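# Place bottles on ledges matching their cap colours

## Task

Put every bottle upright on the wall ledge whose label strip has the same colour as that bottle's cap, so that the bottle's entire base rests on the ledge.

## Robot and tools

The robot has two seven-joint arms, left_arm and right_arm, each with a two-finger gripper. Both face +x. All positions and orientations use one scene frame. Its origin sits on the plane z = 0, directly under the midpoint between the two arm bases, which are 0.70 m above it. +z is up and left_arm is on the +y side. Side names do not match image sides. The fingers point along the gripper's +z axis and close along its y axis. end_effector_position is the point between the closed finger pads, just under 1 cm behind the tips. Closing pushes the tips about 17 mm further along +z, mostly while the pads are more than 70 mm apart. Reported poses can be off by a few centimetres, more at long reach.

ROW FORMAT. Every command row holds 16 numbers, even if only one arm moves. The first 8 are left_arm: x, y, z, qw, qx, qy, qz, opening. The next 8 are right_arm in the same order. x, y, z is an absolute target position in metres for end_effector_position, in the scene frame. qw..qz is an absolute target orientation quaternion, w first, in the same frame. Opening runs from -1 (closed) to +1 (fully open, 0.145 m). Going from open to closed takes at least about 0.5 s.

execute_actions(actions, cameras): actions is a list of actions. Each action is a list of up to 15 rows, one row per 1/30 s step. A short action repeats its last row until 15 steps are done, and each action lasts 0.5 s. An empty list only returns the state and images. A target more than 0.6 m from the gripper's current position along any of that gripper's axes gets the action refused for both arms. If the first action fails that check against the last reported state, or any action is malformed, the whole call is refused. To keep an orientation, repeat the same commanded quaternion in every row rather than copying the drifted reported one. For an arm that should stay idle, resend its last reported pose and its intended opening every call. The controller limits each step's orientation change to 32 degrees from the measured one and may fall short. Read "Hand target" in the result and send the rest next time. A large wrist turn can swing the elbow. Sending 0 as an opening is a real command. To leave a gripper unchanged, resend its current command, shown under "Tool commands".

move(target, speed, blend, opening_speed, blocking, cameras): target is one 16-number row or a list of up to 15 rows, all absolute poses as above, without the 0.6 m limit. Each gripper travels in a straight line from its Hand target, and all arms arrive together. speed is the top path speed in m/s, from 0.002 to 1.1 (default 0.25), either one value or one per target. Turning is capped at twice that value in rad/s. blend is a corner radius in metres for intermediate list points, one value or one per target; 0 stops at each point. opening_speed, 0.2 or more per second on the -1..1 scale, makes the fingers change gradually. The first target's openings are sent at the start. A later target's openings are applied only after arrival, once everything is at rest. A move lasts at most 10 s. blocking=false returns after about 0.5 s, and a new move then replaces the running one. Moves do not avoid obstacles or the other arm. Faster moves lag, stray and hit harder, and grippers can spike above speed. The result adds a "move:" line. Endings are done, off_target, moving, held or fault. Any arm not named there is done, meaning within 3 mm and 2 degrees. limits=paced means the pose sent was clipped, and limits=held means steps were withheld. Neither done nor off_target tells you about contact.

wait(seconds 0-10) lets time pass while the last commands hold, or while a running move continues. stop brakes a running move, which needs some distance. zoom_image(camera "cam_high" or "cam_low", region [x0,y0,x1,y1] in pixels, at most 504x504) enlarges part of the newest image. read_manual gives licence texts. finished_scene(scene) ends the scene for good. Make no other call after it in the same reply.

RESULTS. grip_measured is the finger opening on the command scale. The last joint value is the opening in metres. To hold an object, command an opening well below grip_measured; a lower command squeezes harder, up to roughly 10 N per pad. Joint torques include gravity, offsets and noise, and joints 3 and 4 wrap at ±28 N m. "within noise" joint velocities mean the arm is still. A MOTOR HOT line appears near 85 °C. At 100 °C an OVER-TEMPERATURE FAULT stops that arm for 30-60 s. Holding loads, long stretches or unreachable targets cause heating. Images come from cam_high and cam_low, each 896x504, with calibration supplied.

AVOID. Do not drop bottles or release them while they are moving. Do not knock them over or out of the work area, and do not slam into the wall, ledges or table. Never let the arms or grippers touch each other, and never close one gripper on the other's fingers. The clearance check does not guard against that. Approach contacts slowly and do not aim far past them. Now and then a loose object may get a brief push. Before finishing, make sure every bottle stands on its own.

Each tool is called in YAML: its name, and indented under it one key for each argument.

## Session

execute_actions:
  actions: []

zoom_image:
  camera: "cam_high"
  region: [420, 190, 680, 420]

zoom_image:
  camera: "cam_low"
  region: [330, 130, 630, 400]

Scene clock: 0.00 s.
left_arm: end_effector_position=(+0.2239, +0.1828, +0.6144) grip_measured=+1.00 end_effector_quat_wxyz=(-0.319, +0.395, -0.515, +0.691) | right_arm: end_effector_position=(+0.4009, -0.1655, +0.3728) grip_measured=+1.00 end_effector_quat_wxyz=(+0.260, +0.265, +0.837, +0.401)
Joint positions: left_arm=[-1.106 0.942 0.535 2.339 -0.48 -0.199 -0.367 0.145] | right_arm=[0.583 0.619 -0.841 0.925 -1.182 -0.496 -0.047 0.145]
Joint velocities: within noise
Joint torques (N m): no reading
Motor temperatures (°C): left_arm=[21 21 22 20 21 23 21] | right_arm=[20 22 22 19 20 19 21]
Hand target: left_arm +0.2239, +0.1828, +0.6144; -0.319, +0.395, -0.515, +0.691 | right_arm +0.4009, -0.1655, +0.3728; +0.260, +0.265, +0.837, +0.401
Tool commands: left_gripper/opening=+1.0 right_gripper/opening=+1.0

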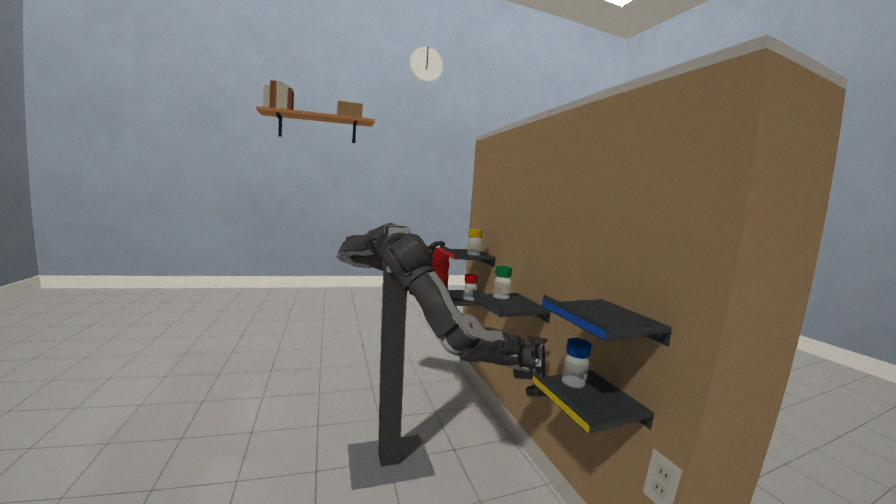

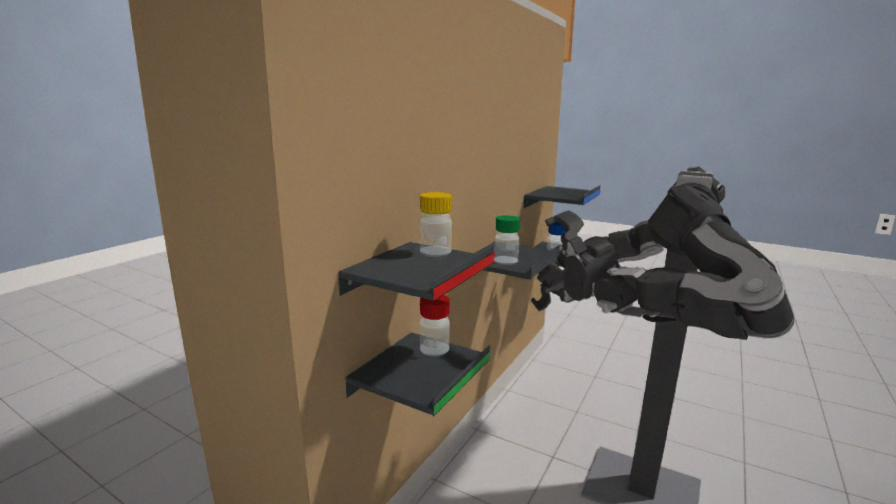

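Scaled by 1.938 from the camera's 896x504 image, which has a finer 1280x720 frame.

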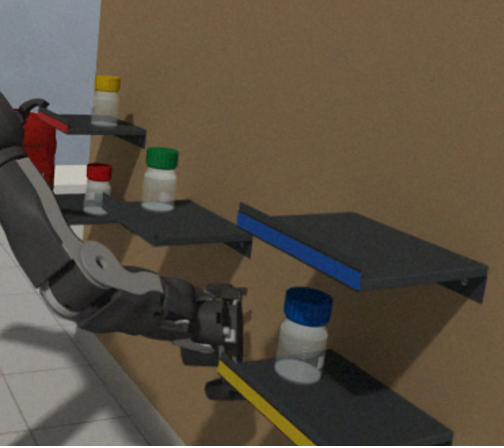

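Scaled by 1.680 from the camera's 896x504 image, which has a finer 1280x720 frame.

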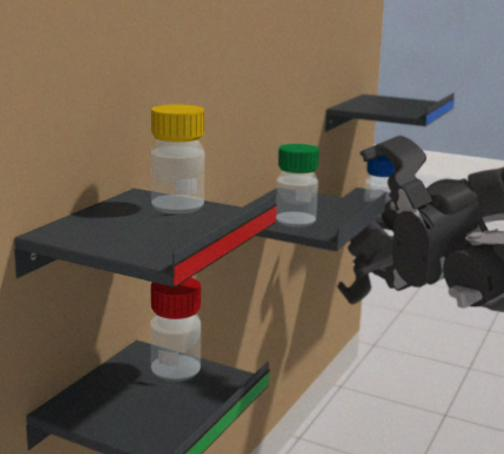

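move:
  target:
    - [0.25,0.12,0.56,0.05,0.816,-0.071,0.572,1,0.25,-0.20,0.42,0,0.819,0,0.574,1]
    - [0.275,0.03,0.60,0.05,0.816,-0.071,0.572,1,0.275,-0.351,0.50,0,0.819,0,0.574,1]
  speed: 0.3
  blend: [0.03,0]

zoom_image:
  camera: "cam_high"
  region: [420, 190, 680, 420]

zoom_image:
  camera: "cam_low"
  region: [450, 150, 650, 310]

Scene clock: 40.30 s.
left_arm: end_effector_position=(+0.2746, +0.0299, +0.6011) grip_measured=+1.00 end_effector_quat_wxyz=(+0.053, +0.814, -0.071, +0.574) | right_arm: end_effector_position=(+0.2753, -0.3527, +0.5028) grip_measured=+1.00 end_effector_quat_wxyz=(+0.005, +0.816, +0.000, +0.578)
Joint positions: left_arm=[0.499 0.289 -0.929 2.381 1.269 0.782 -1.576 0.145] | right_arm=[-0.442 0.585 0.632 1.8 0.585 0.435 0.395 0.145]
Joint velocities: within noise
Joint torques (N m): left_arm=[5.31 -0.91 0.62 2.24 -0.19 -0.02 -0.02] | right_arm=[0.94 5.34 1.73 2.82 0.38 -0.26 0.14]
Motor temperatures (°C): left_arm=[21 21 23 22 21 23 21] | right_arm=[22 23 22 19 20 19 21]
Hand target: left_arm +0.2750, +0.0300, +0.6000; +0.050, +0.815, -0.071, +0.572 | right_arm +0.2749, -0.3510, +0.5000; +0.000, +0.819, +0.000, +0.574
Off the commanded pose: left_arm 0.001 m, 0 deg | right_arm 0.003 m, 1 deg.
joint sent to its limit (left arm) — joint 6 (wrist pitch), upper limit; joint 7 (wrist yaw), lower limit. The joint targets still meet the commanded pose.
move: done

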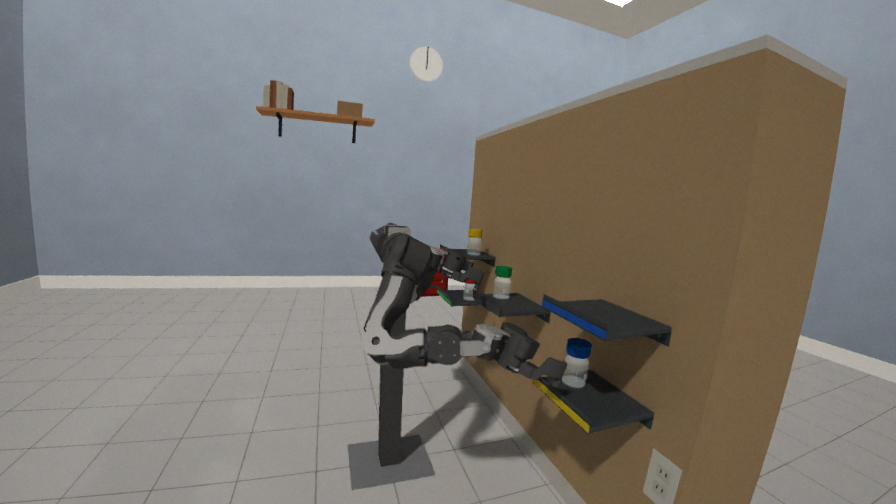

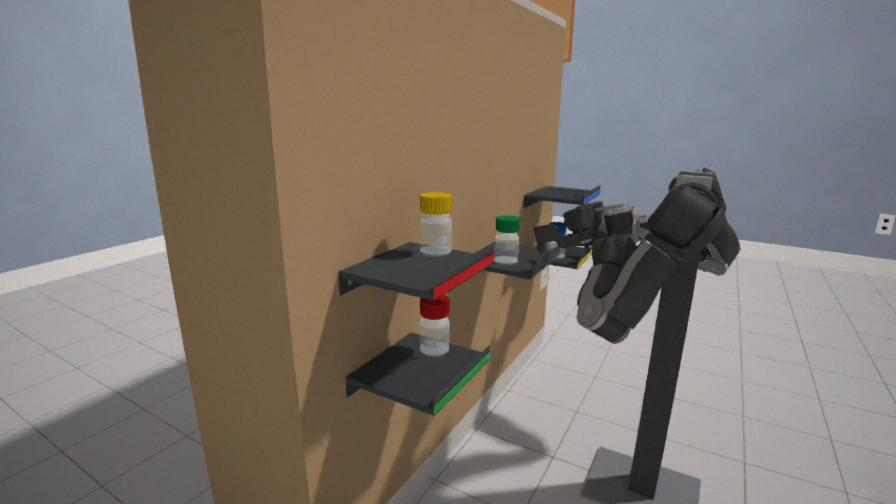

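Scaled by 1.938 from the camera's 896x504 image, which has a finer 1280x720 frame.

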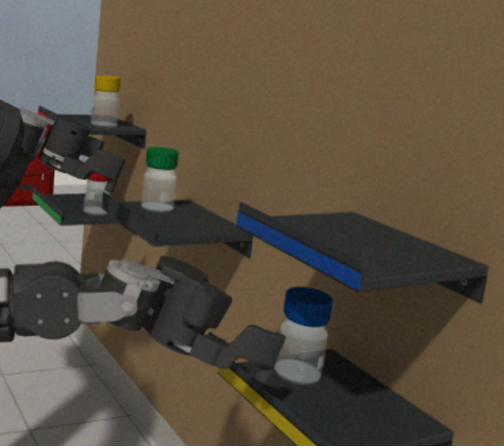

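Scaled by 2.520 from the camera's 896x504 image, which has a finer 1280x720 frame.

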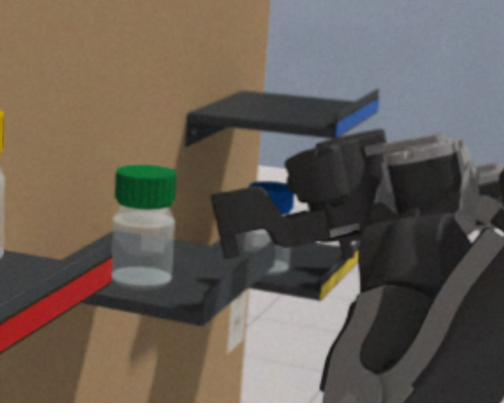

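move:
  target:
    - [0.31,0.028,0.577,0.05,0.816,-0.071,0.572,1,0.30,-0.35,0.475,0,0.819,0,0.574,1]
    - [0.380,0.025,0.577,0.05,0.816,-0.071,0.572,1,0.385,-0.35,0.473,0,0.819,0,0.574,1]
  speed: 0.12
  blend: [0.02,0]

zoom_image:
  camera: "cam_high"
  region: [460, 240, 640, 420]

zoom_image:
  camera: "cam_low"
  region: [470, 190, 610, 290]

Scene clock: 54.57 s.
left_arm: end_effector_position=(+0.3801, +0.0260, +0.5781) grip_measured=+1.00 end_effector_quat_wxyz=(+0.047, +0.815, -0.070, +0.573) | right_arm: end_effector_position=(+0.3853, -0.3502, +0.4751) grip_measured=+1.00 end_effector_quat_wxyz=(-0.001, +0.818, +0.000, +0.575)
Joint positions: left_arm=[0.744 0.342 -0.915 1.872 1.191 0.612 -1.103 0.145] | right_arm=[0.157 0.614 0.219 1.302 0.432 0.378 0.357 0.145]
Joint velocities: within noise
Joint torques (N m): left_arm=[7.66 -0.7 1.99 3.02 -0.21 -0.41 0.23] | right_arm=[3.97 5.45 1.84 3.19 0.27 -0.49 -0.01]
Motor temperatures (°C): left_arm=[22 21 23 21 21 23 21] | right_arm=[21 23 22 20 20 19 21]
Hand target: left_arm +0.3800, +0.0250, +0.5770; +0.050, +0.816, -0.071, +0.572 | right_arm +0.3850, -0.3500, +0.4730; +0.000, +0.819, +0.000, +0.574
Off the commanded pose: left_arm 0.002 m, 0 deg | right_arm 0.002 m, 0 deg.
move: done

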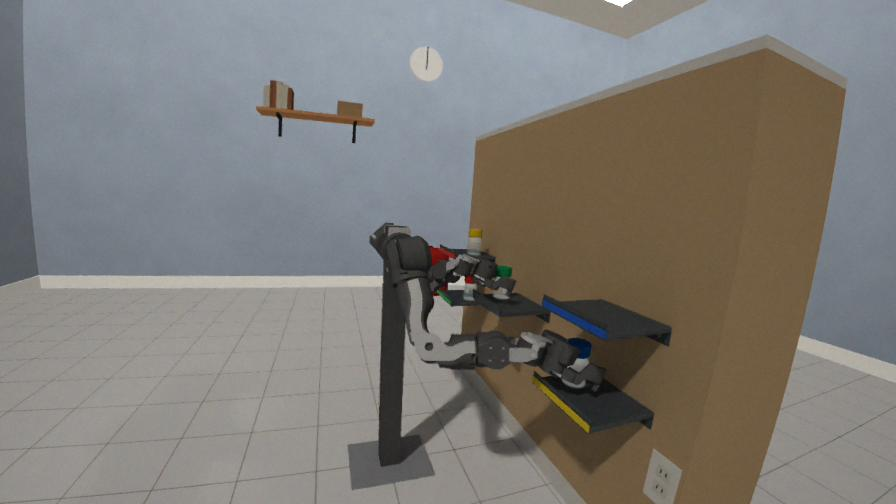

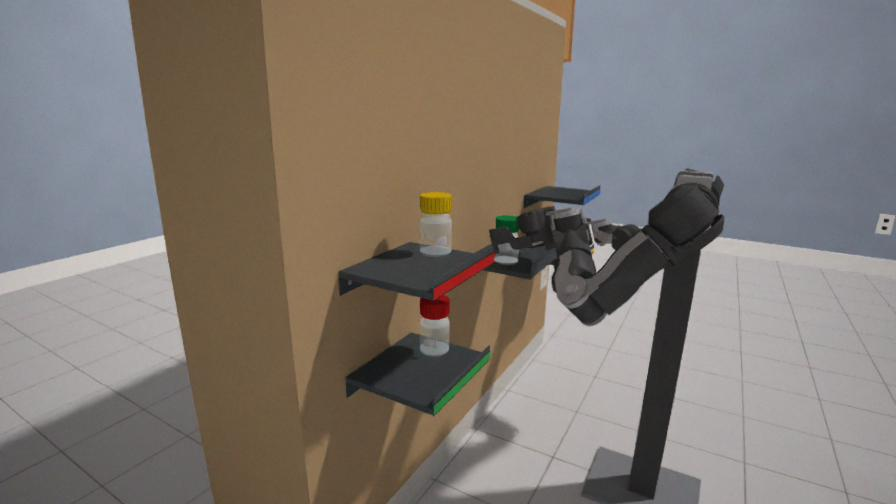

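Scaled by 2.800 from the camera's 896x504 image, which has a finer 1280x720 frame.

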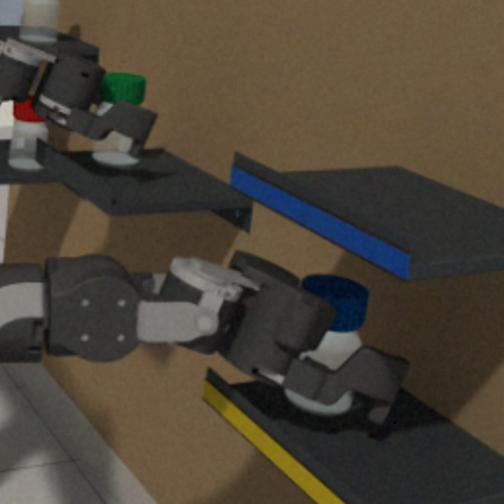

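Scaled by 3.600 from the camera's 896x504 image, which has a finer 1280x720 frame.

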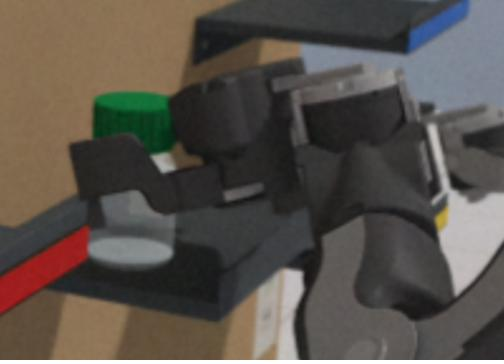

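move:
  target:
    - [0.380,0.025,0.577,0.05,0.816,-0.071,0.572,-1,0.385,-0.35,0.473,0,0.819,0,0.574,-1]
    - [0.380,0.025,0.605,0.05,0.816,-0.071,0.572,-1,0.385,-0.35,0.505,0,0.819,0,0.574,-1]
  speed: 0.08
  opening_speed: 1.5

zoom_image:
  camera: "cam_high"
  region: [460, 240, 640, 420]

zoom_image:
  camera: "cam_low"
  region: [470, 190, 610, 290]

Scene clock: 64.43 s.
left_arm: end_effector_position=(+0.3800, +0.0243, +0.6033) grip_measured=-0.24 end_effector_quat_wxyz=(+0.052, +0.817, -0.073, +0.569) | right_arm: end_effector_position=(+0.3846, -0.3487, +0.5022) grip_measured=-0.29 end_effector_quat_wxyz=(-0.002, +0.821, +0.001, +0.570)
Joint positions: left_arm=[0.801 0.308 -0.859 1.898 1.291 0.702 -1.175 0.057] | right_arm=[0.167 0.639 0.254 1.401 0.442 0.509 0.355 0.054]
Joint velocities: within noise
Joint torques (N m): left_arm=[8.45 -0.62 2.3 3.79 -0.33 -0.31 -0.03] | right_arm=[4.71 6 3.44 4.26 0.34 -0.44 -0.07]
Motor temperatures (°C): left_arm=[23 21 23 21 21 23 21] | right_arm=[22 23 22 20 20 19 21]
Hand target: left_arm +0.3800, +0.0250, +0.6050; +0.050, +0.816, -0.071, +0.572 | right_arm +0.3850, -0.3500, +0.5050; +0.000, +0.819, +0.000, +0.574
Off the commanded pose: left_arm 0.002 m, 0 deg | right_arm 0.003 m, 1 deg.
move: done

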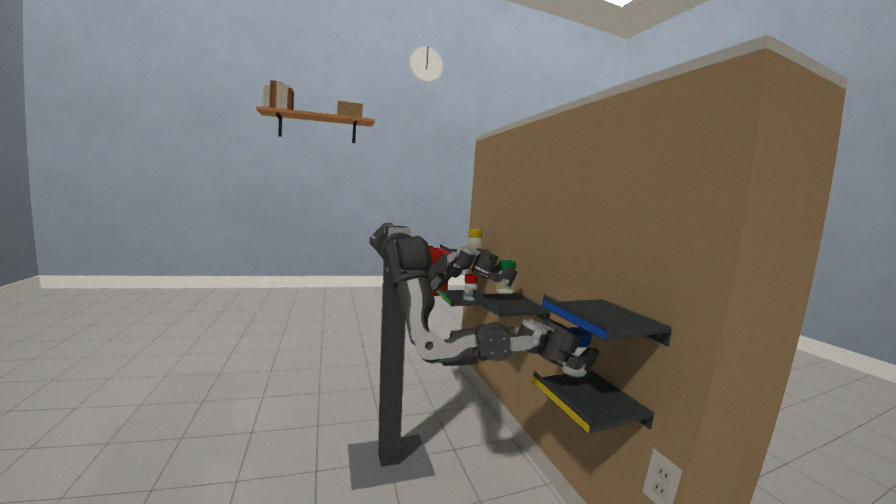

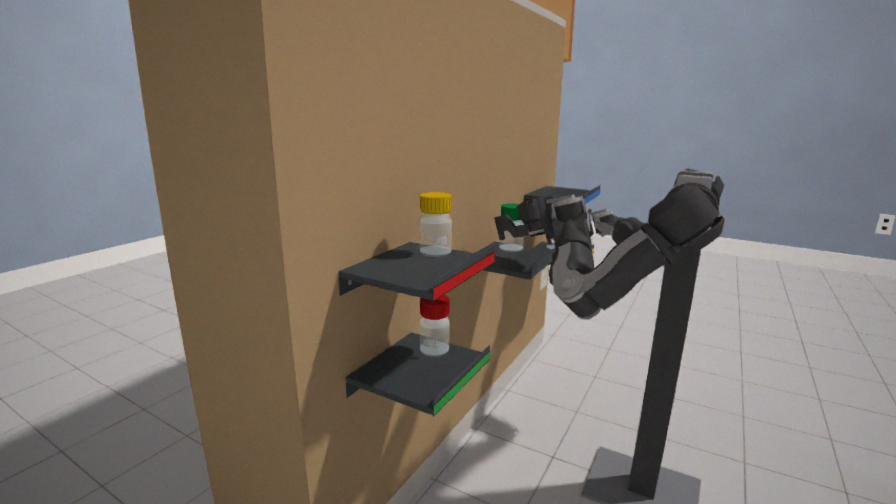

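Scaled by 2.800 from the camera's 896x504 image, which has a finer 1280x720 frame.

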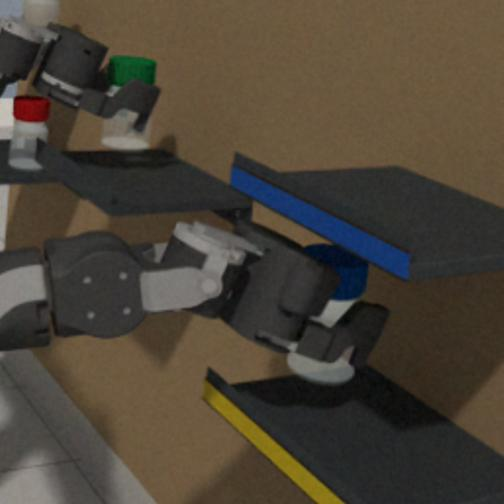

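Scaled by 3.600 from the camera's 896x504 image, which has a finer 1280x720 frame.

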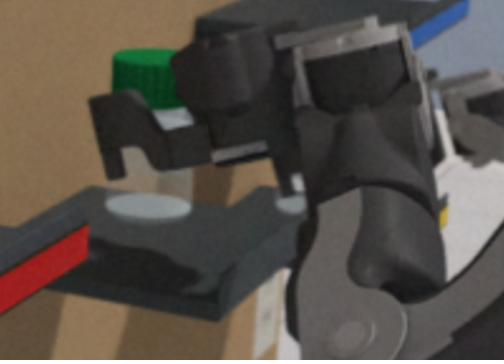

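move:
  target:
    - [0.33,0.035,0.622,0.05,0.816,-0.071,0.572,-1,0.33,-0.35,0.505,0,0.819,0,0.574,-1]
    - [0.235,0.08,0.61,0.0,0.819,0,0.574,-1,0.235,-0.35,0.53,0,0.819,0,0.574,-1]
    - [0.235,0.25,0.56,0,0.819,0,0.574,-1,0.235,-0.37,0.60,0,0.819,0,0.574,-1]
    - [0.24,0.42,0.50,0,0.819,0,0.574,-1,0.245,-0.39,0.71,0,0.819,0,0.574,-1]
  speed: 0.17
  blend: [0.02,0.03,0.03,0]

zoom_image:
  camera: "cam_high"
  region: [460, 210, 640, 390]

zoom_image:
  camera: "cam_low"
  region: [420, 180, 670, 390]

Scene clock: 89.67 s.
left_arm: end_effector_position=(+0.2397, +0.4209, +0.5003) grip_measured=-0.24 end_effector_quat_wxyz=(-0.053, +0.826, -0.030, +0.560) | right_arm: end_effector_position=(+0.2453, -0.3906, +0.7085) grip_measured=-0.29 end_effector_quat_wxyz=(+0.003, +0.792, +0.006, +0.610)
Joint positions: left_arm=[0.566 1.795 -1.563 1.589 1.585 -0.624 0.121 0.057] | right_arm=[-1.01 1.056 1.564 1.87 1.328 0.785 0.323 0.054]
Joint velocities: within noise
Joint torques (N m): left_arm=[2.86 6.63 1.26 -0.61 0.23 -0.75 0.17] | right_arm=[0.8 4.73 4.45 0.64 0.26 -0.33 0.22]
Motor temperatures (°C): left_arm=[24 21 24 22 22 23 21] | right_arm=[22 24 23 20 20 20 21]
Hand target: left_arm +0.2400, +0.4198, +0.4999; -0.050, +0.825, -0.031, +0.561 | right_arm +0.2452, -0.3900, +0.7095; +0.002, +0.792, +0.008, +0.611
Off the commanded pose: left_arm 0.001 m, 7 deg | right_arm 0.002 m, 5 deg.
joint sent to its limit (left arm) — joint 3 (upper arm roll), lower limit; joint 5 (forearm roll), upper limit. The joint targets are off in orientation, not in position.
joint sent to its limit (right arm) — joint 3 (upper arm roll), upper limit; joint 6 (wrist pitch), upper limit. The joint targets are off in orientation, not in position.
move: off_target (left_arm, right_arm); limits=paced

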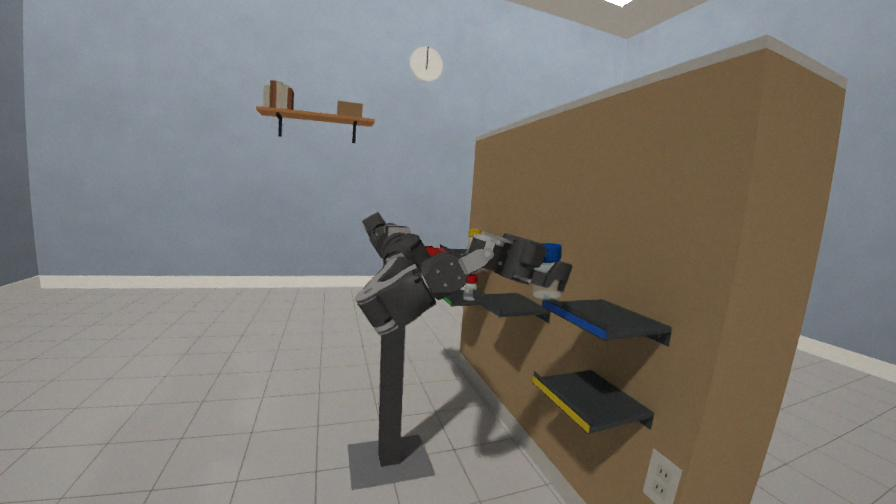

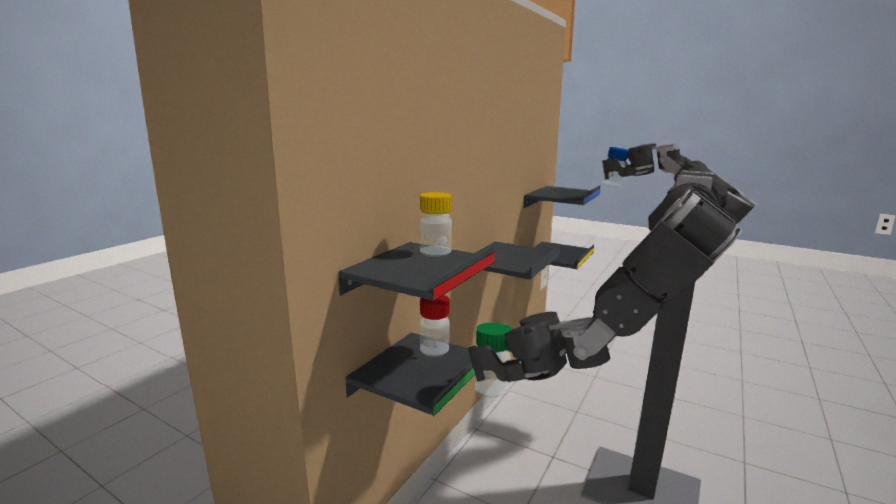

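Scaled by 2.800 from the camera's 896x504 image, which has a finer 1280x720 frame.

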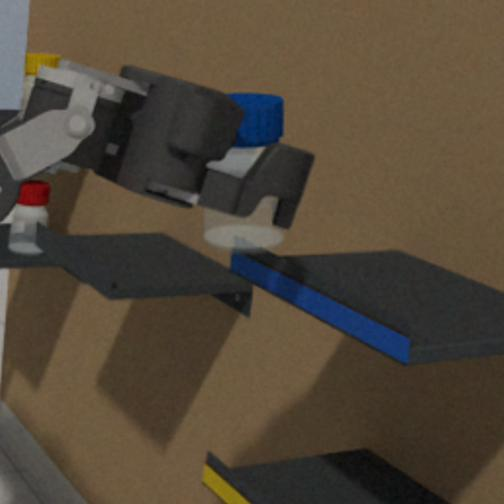

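Scaled by 2.016 from the camera's 896x504 image, which has a finer 1280x720 frame.

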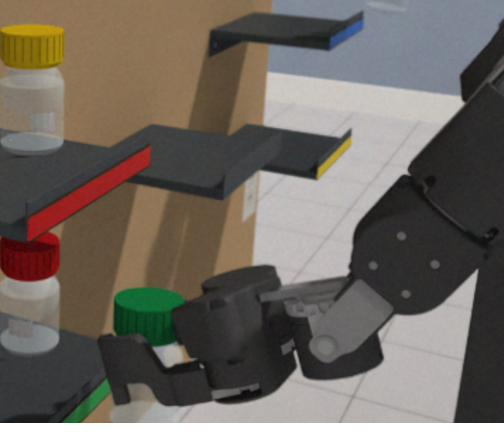

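move:
  target:
    - [0.38,0.432,0.499,0,0.819,0,0.574,-1,0.385,-0.39,0.71,0,0.819,0,0.574,-1]
    - [0.38,0.432,0.483,0,0.819,0,0.574,-1,0.385,-0.39,0.69,0,0.819,0,0.574,-1]
  speed: [0.15,0.06]

zoom_image:
  camera: "cam_high"
  region: [500, 200, 680, 350]

zoom_image:
  camera: "cam_low"
  region: [330, 280, 510, 420]

zoom_image:
  camera: "cam_low"
  region: [510, 130, 630, 230]

Scene clock: 106.23 s.
left_arm: end_effector_position=(+0.3795, +0.4331, +0.4826) grip_measured=-0.25 end_effector_quat_wxyz=(-0.002, +0.821, +0.001, +0.571) | right_arm: end_effector_position=(+0.3844, -0.3894, +0.6875) grip_measured=-0.29 end_effector_quat_wxyz=(-0.001, +0.823, +0.002, +0.569)
Joint positions: left_arm=[0.859 1.235 -1.399 0.903 1.581 -0.202 0.338 0.057] | right_arm=[-1.148 1.673 1.329 1.39 1.544 0.543 0.099 0.054]
Joint velocities: within noise
Joint torques (N m): left_arm=[6 5.29 2.63 -0.46 0.4 -0.81 0.25] | right_arm=[4.29 3.34 5.04 0.17 0.25 -0.73 -0.15]
Motor temperatures (°C): left_arm=[23 22 23 21 21 24 21] | right_arm=[21 24 23 20 20 20 21]
Hand target: left_arm +0.3800, +0.4320, +0.4830; +0.000, +0.819, +0.000, +0.574 | right_arm +0.3849, -0.3901, +0.6900; +0.000, +0.819, +0.000, +0.574
Off the commanded pose: left_arm 0.001 m, 0 deg | right_arm 0.003 m, 1 deg.
move: done

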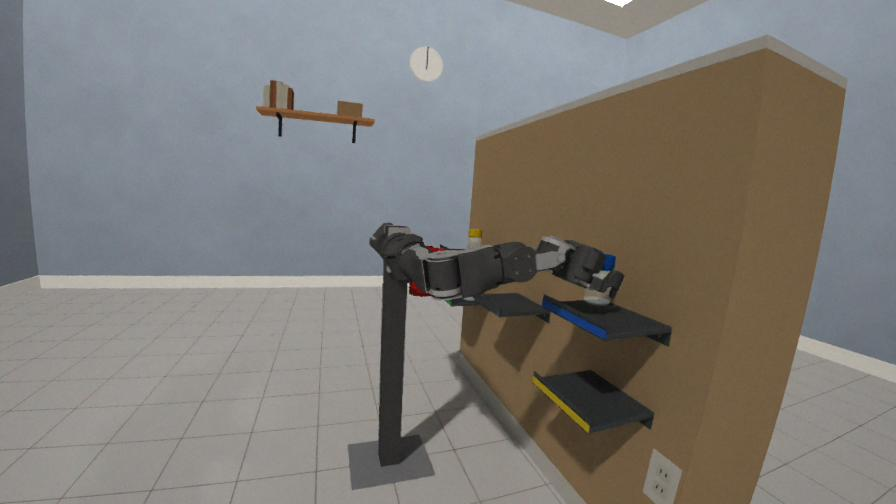

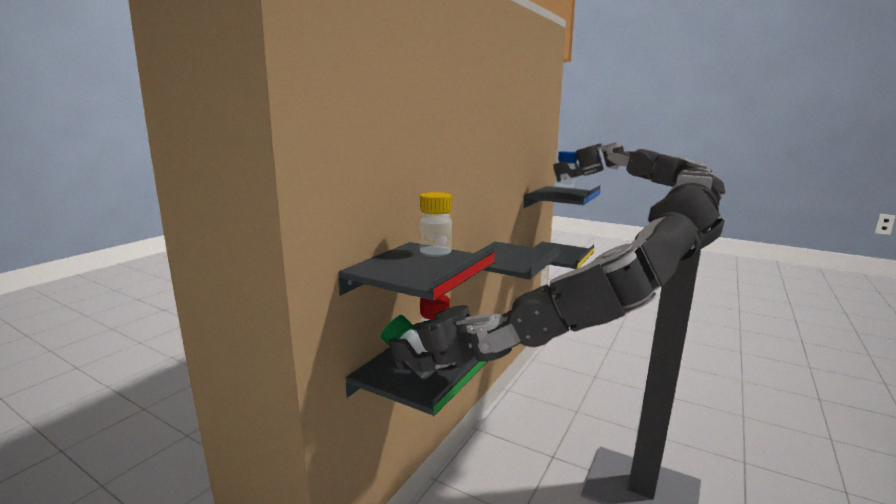

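Scaled by 2.800 from the camera's 896x504 image, which has a finer 1280x720 frame.

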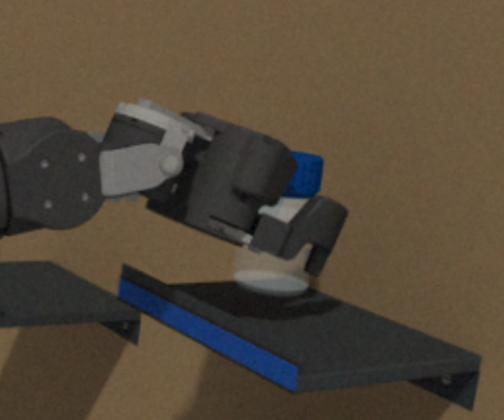

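Scaled by 2.800 from the camera's 896x504 image, which has a finer 1280x720 frame.

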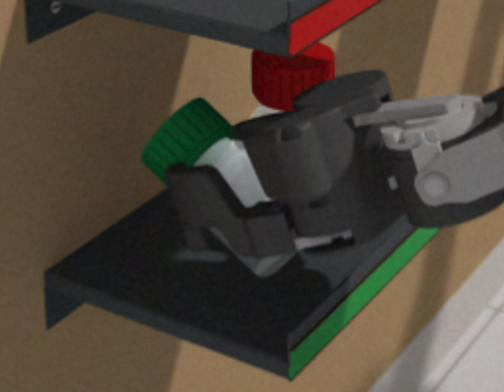

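Scaled by 4.200 from the camera's 896x504 image, which has a finer 1280x720 frame.

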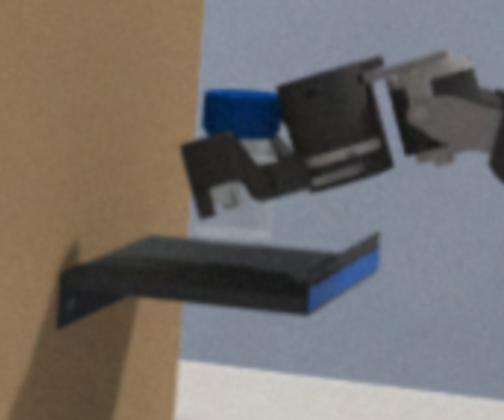

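move:
  target:
    - [0.375,0.432,0.479,0,0.819,0,0.574,-1,0.385,-0.39,0.682,0,0.819,0,0.574,-1]
    - [0.35,0.432,0.479,0,0.819,0,0.574,-1,0.385,-0.39,0.680,0,0.819,0,0.574,-1]
  speed: 0.03

zoom_image:
  camera: "cam_high"
  region: [500, 200, 680, 350]

zoom_image:
  camera: "cam_low"
  region: [330, 280, 510, 420]

zoom_image:
  camera: "cam_low"
  region: [510, 130, 630, 230]

Scene clock: 147.23 s.
left_arm: end_effector_position=(+0.3513, +0.4319, +0.4818) grip_measured=-0.25 end_effector_quat_wxyz=(+0.001, +0.816, -0.001, +0.578) | right_arm: end_effector_position=(+0.3847, -0.3891, +0.6783) grip_measured=-0.29 end_effector_quat_wxyz=(-0.001, +0.822, +0.002, +0.569)
Joint positions: left_arm=[0.667 1.341 -1.266 1.046 1.588 -0.277 0.319 0.057] | right_arm=[-1.186 1.665 1.329 1.399 1.547 0.503 0.097 0.054]
Joint velocities: within noise
Joint torques (N m): left_arm=[4.05 6.95 2.66 0.12 0.24 -0.44 -0.01] | right_arm=[4.21 2.78 4.86 0.46 0.24 -0.75 -0.13]
Motor temperatures (°C): left_arm=[24 23 24 21 21 25 21] | right_arm=[22 23 24 19 20 21 21]
Hand target: left_arm +0.3500, +0.4321, +0.4790; +0.000, +0.819, +0.000, +0.574 | right_arm +0.3849, -0.3900, +0.6799; +0.000, +0.819, +0.000, +0.574
Off the commanded pose: left_arm 0.003 m, 1 deg | right_arm 0.002 m, 1 deg.
joint read past its limit (left arm) — joint 5 (forearm roll), upper limit.
joint sent to its limit (left arm) — joint 5 (forearm roll), upper limit. The joint targets still meet the commanded pose.
move: done

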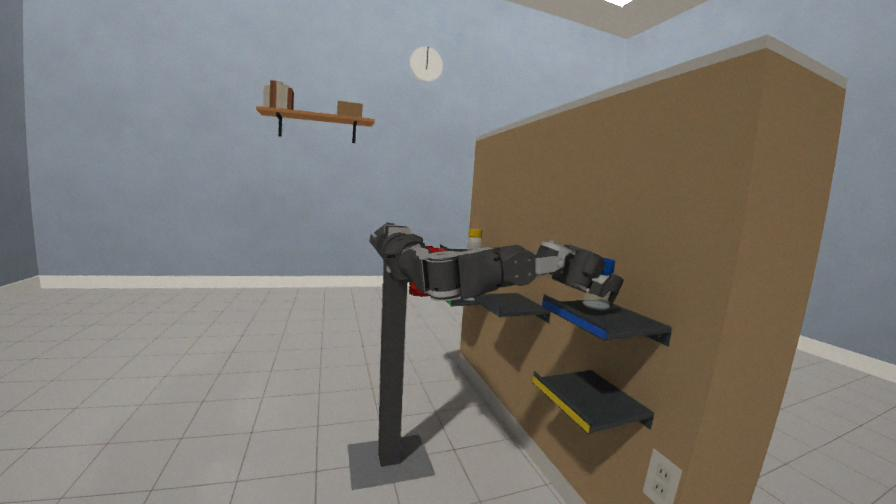

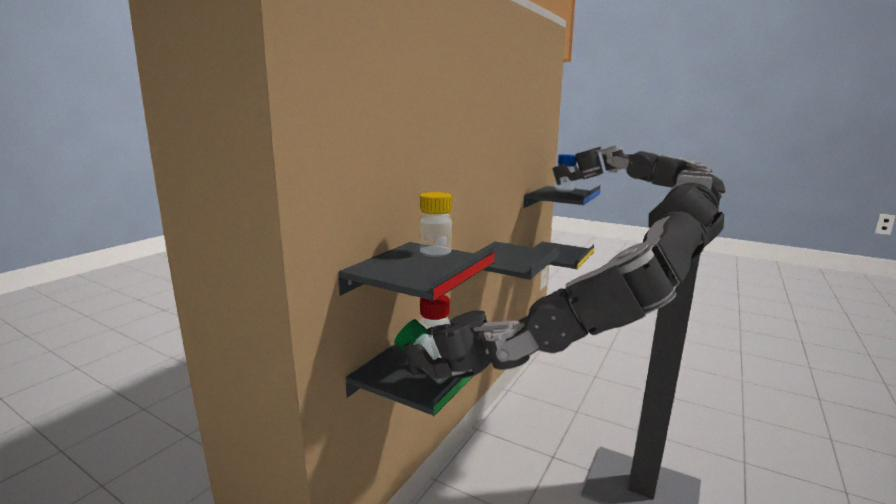

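Scaled by 2.800 from the camera's 896x504 image, which has a finer 1280x720 frame.

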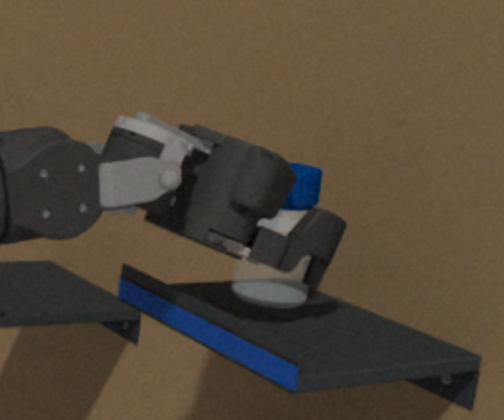

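Scaled by 2.800 from the camera's 896x504 image, which has a finer 1280x720 frame.

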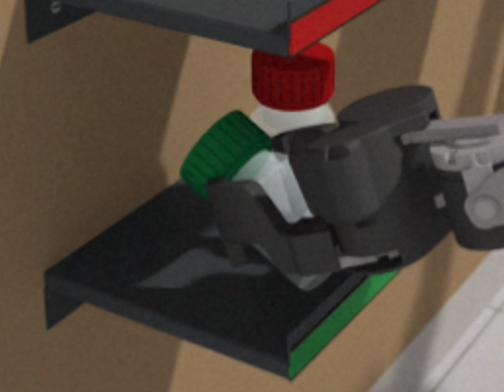

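Scaled by 4.200 from the camera's 896x504 image, which has a finer 1280x720 frame.

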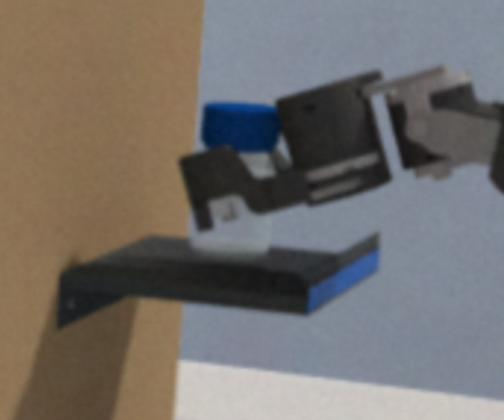

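move:
  target:
    - [0.345,0.432,0.475,0,0.819,0,0.574,-1,0.385,-0.39,0.676,0,0.819,0,0.574,-1]
    - [0.322,0.432,0.475,0,0.819,0,0.574,-1,0.385,-0.39,0.674,0,0.819,0,0.574,-1]
  speed: 0.03

zoom_image:
  camera: "cam_high"
  region: [500, 200, 680, 350]

zoom_image:
  camera: "cam_low"
  region: [330, 280, 510, 420]

zoom_image:
  camera: "cam_low"
  region: [510, 130, 630, 230]

Scene clock: 160.23 s.
left_arm: end_effector_position=(+0.3302, +0.4327, +0.4928) grip_measured=-0.25 end_effector_quat_wxyz=(-0.004, +0.797, -0.003, +0.604) | right_arm: end_effector_position=(+0.3847, -0.3891, +0.6724) grip_measured=-0.29 end_effector_quat_wxyz=(-0.001, +0.822, +0.002, +0.569)
Joint positions: left_arm=[0.329 1.42 -0.967 1.158 1.588 -0.38 0.303 0.057] | right_arm=[-1.21 1.661 1.329 1.403 1.549 0.479 0.095 0.054]
Joint velocities: within noise
Joint torques (N m): left_arm=[0.01 8.19 -0.02 -0.23 0.22 0.71 0.11] | right_arm=[4.18 2.62 4.9 0.38 0.26 -0.74 -0.13]
Motor temperatures (°C): left_arm=[23 24 24 21 21 24 21] | right_arm=[22 23 24 19 20 21 21]
Hand target: left_arm +0.3215, +0.4319, +0.4753; +0.000, +0.819, +0.000, +0.574 | right_arm +0.3850, -0.3899, +0.6740; +0.000, +0.819, +0.000, +0.574
Off the commanded pose: left_arm 0.020 m, 4 deg | right_arm 0.002 m, 1 deg.
joint read past its limit (left arm) — joint 5 (forearm roll), upper limit.
joint sent to its limit (left arm) — joint 5 (forearm roll), upper limit. The joint targets still meet the commanded pose.
move: off_target (left_arm)

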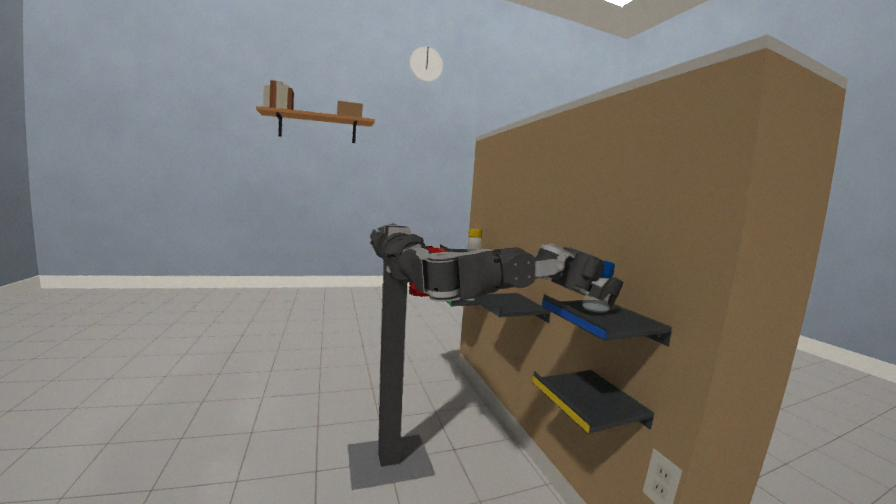

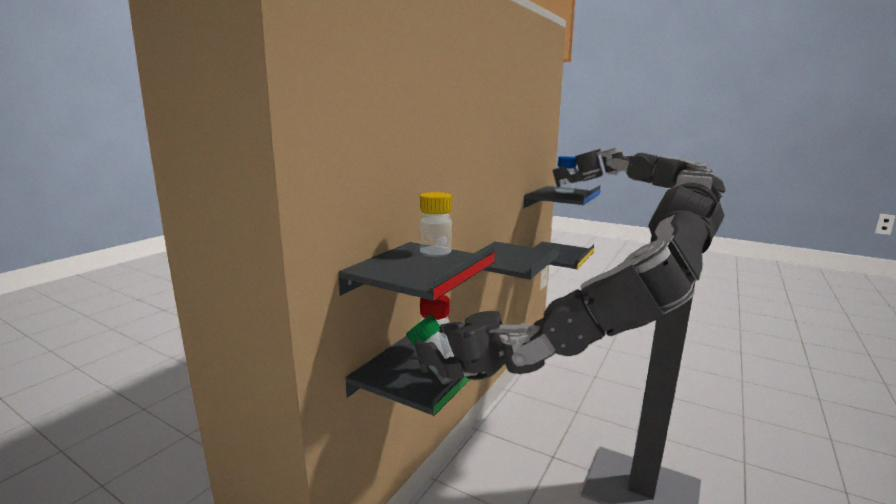

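Scaled by 2.800 from the camera's 896x504 image, which has a finer 1280x720 frame.

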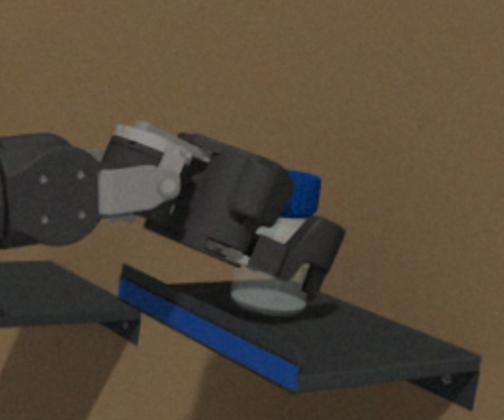

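Scaled by 2.800 from the camera's 896x504 image, which has a finer 1280x720 frame.

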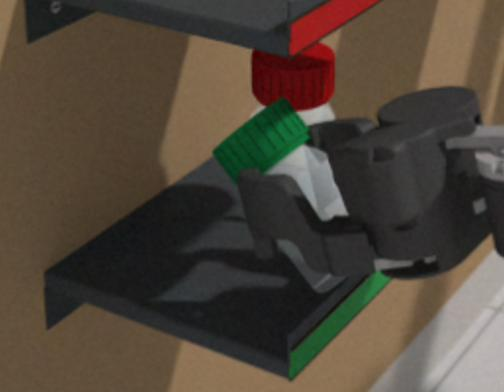

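Scaled by 4.200 from the camera's 896x504 image, which has a finer 1280x720 frame.

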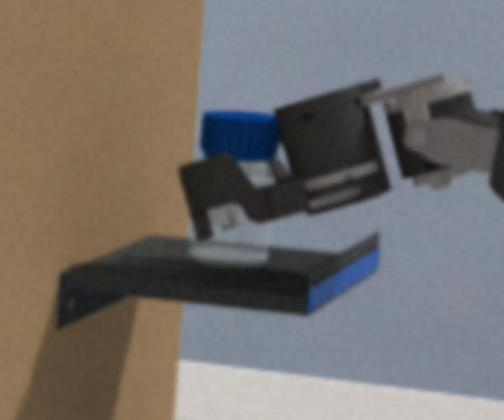

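move:
  target:
    - [0.335,0.432,0.508,0,0.797,0,0.604,-1,0.385,-0.39,0.670,0,0.819,0,0.574,-1]
    - [0.25,0.432,0.515,0,0.76,0,0.65,-1,0.385,-0.39,0.668,0,0.819,0,0.574,-1]
    - [0.24,0.432,0.515,0,0.676,0,0.737,-1,0.385,-0.39,0.668,0,0.819,0,0.574,-1]
  speed: [0.05,0.1,0.2]

zoom_image:
  camera: "cam_high"
  region: [500, 200, 680, 350]

zoom_image:
  camera: "cam_low"
  region: [400, 260, 580, 400]

zoom_image:
  camera: "cam_low"
  region: [510, 130, 630, 230]

Scene clock: 192.90 s.
left_arm: end_effector_position=(+0.2405, +0.4320, +0.5139) grip_measured=-0.25 end_effector_quat_wxyz=(+0.001, +0.680, +0.000, +0.734) | right_arm: end_effector_position=(+0.3850, -0.3891, +0.6675) grip_measured=-0.29 end_effector_quat_wxyz=(-0.001, +0.821, +0.002, +0.571)
Joint positions: left_arm=[-0.826 1.07 0.332 1.287 1.408 -0.674 0.533 0.057] | right_arm=[-1.232 1.658 1.329 1.407 1.551 0.452 0.093 0.054]
Joint velocities: within noise
Joint torques (N m): left_arm=[1.62 5.02 2.84 1.25 0.36 -0.78 0.23] | right_arm=[3.86 2.36 4.62 0.46 0.27 -0.66 -0.11]
Motor temperatures (°C): left_arm=[22 26 24 21 21 25 21] | right_arm=[22 23 25 19 20 21 21]
Hand target: left_arm +0.2400, +0.4320, +0.5150; +0.000, +0.676, +0.000, +0.737 | right_arm +0.3850, -0.3900, +0.6679; +0.000, +0.819, +0.000, +0.574
Off the commanded pose: left_arm 0.001 m, 1 deg | right_arm 0.001 m, 0 deg.
move: done

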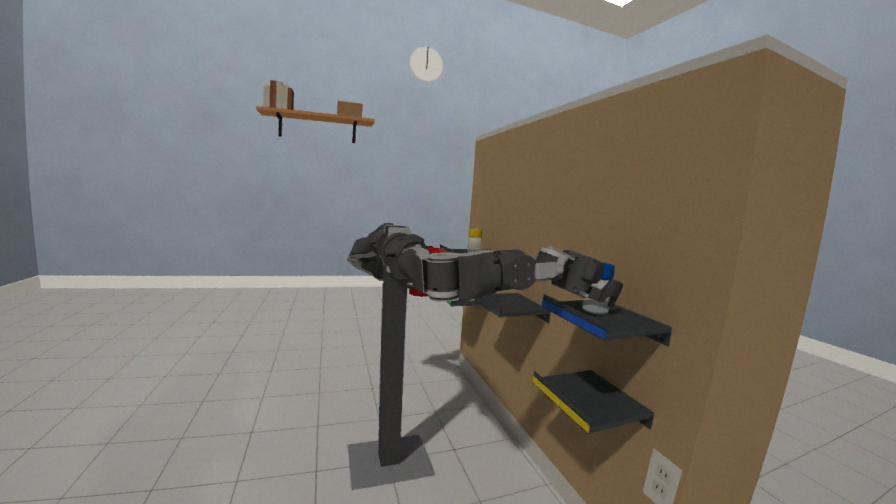

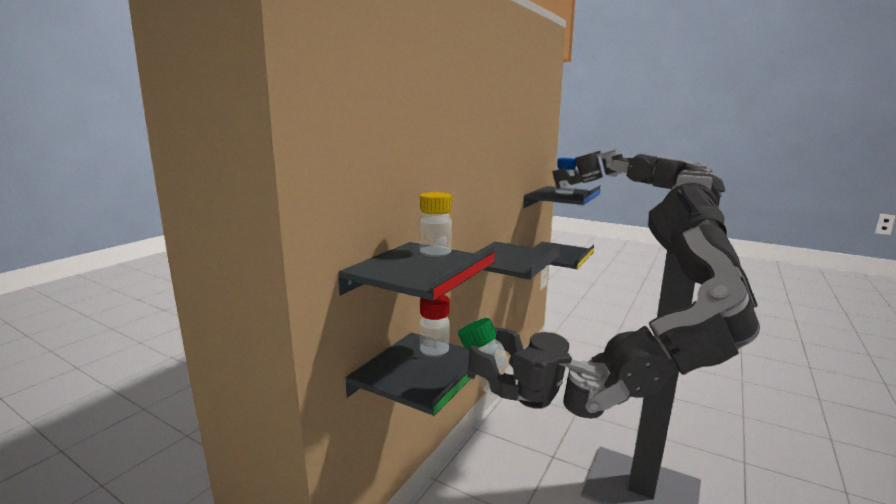

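Scaled by 2.800 from the camera's 896x504 image, which has a finer 1280x720 frame.

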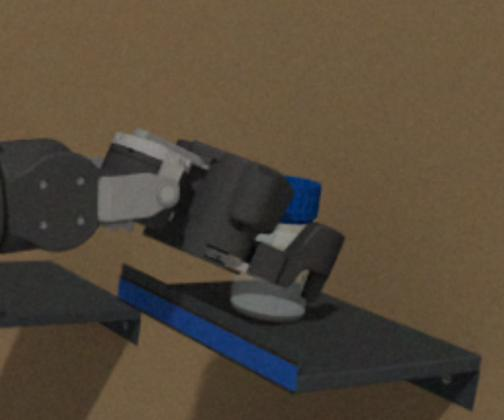

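Scaled by 2.800 from the camera's 896x504 image, which has a finer 1280x720 frame.

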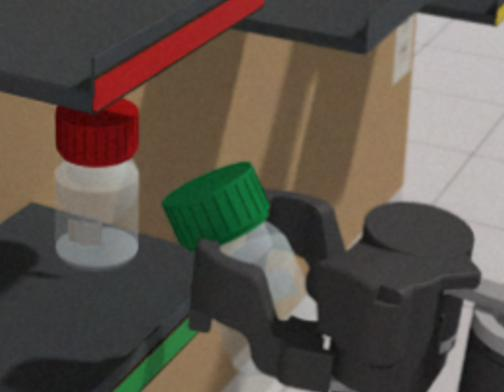

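Scaled by 4.200 from the camera's 896x504 image, which has a finer 1280x720 frame.

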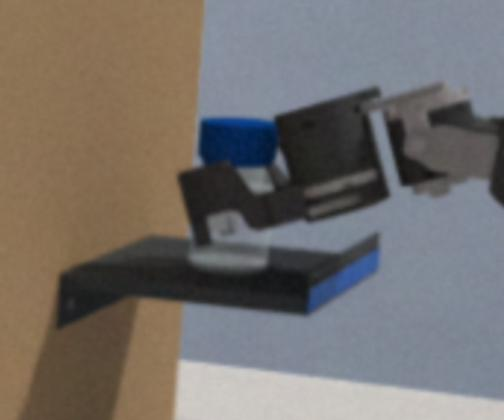

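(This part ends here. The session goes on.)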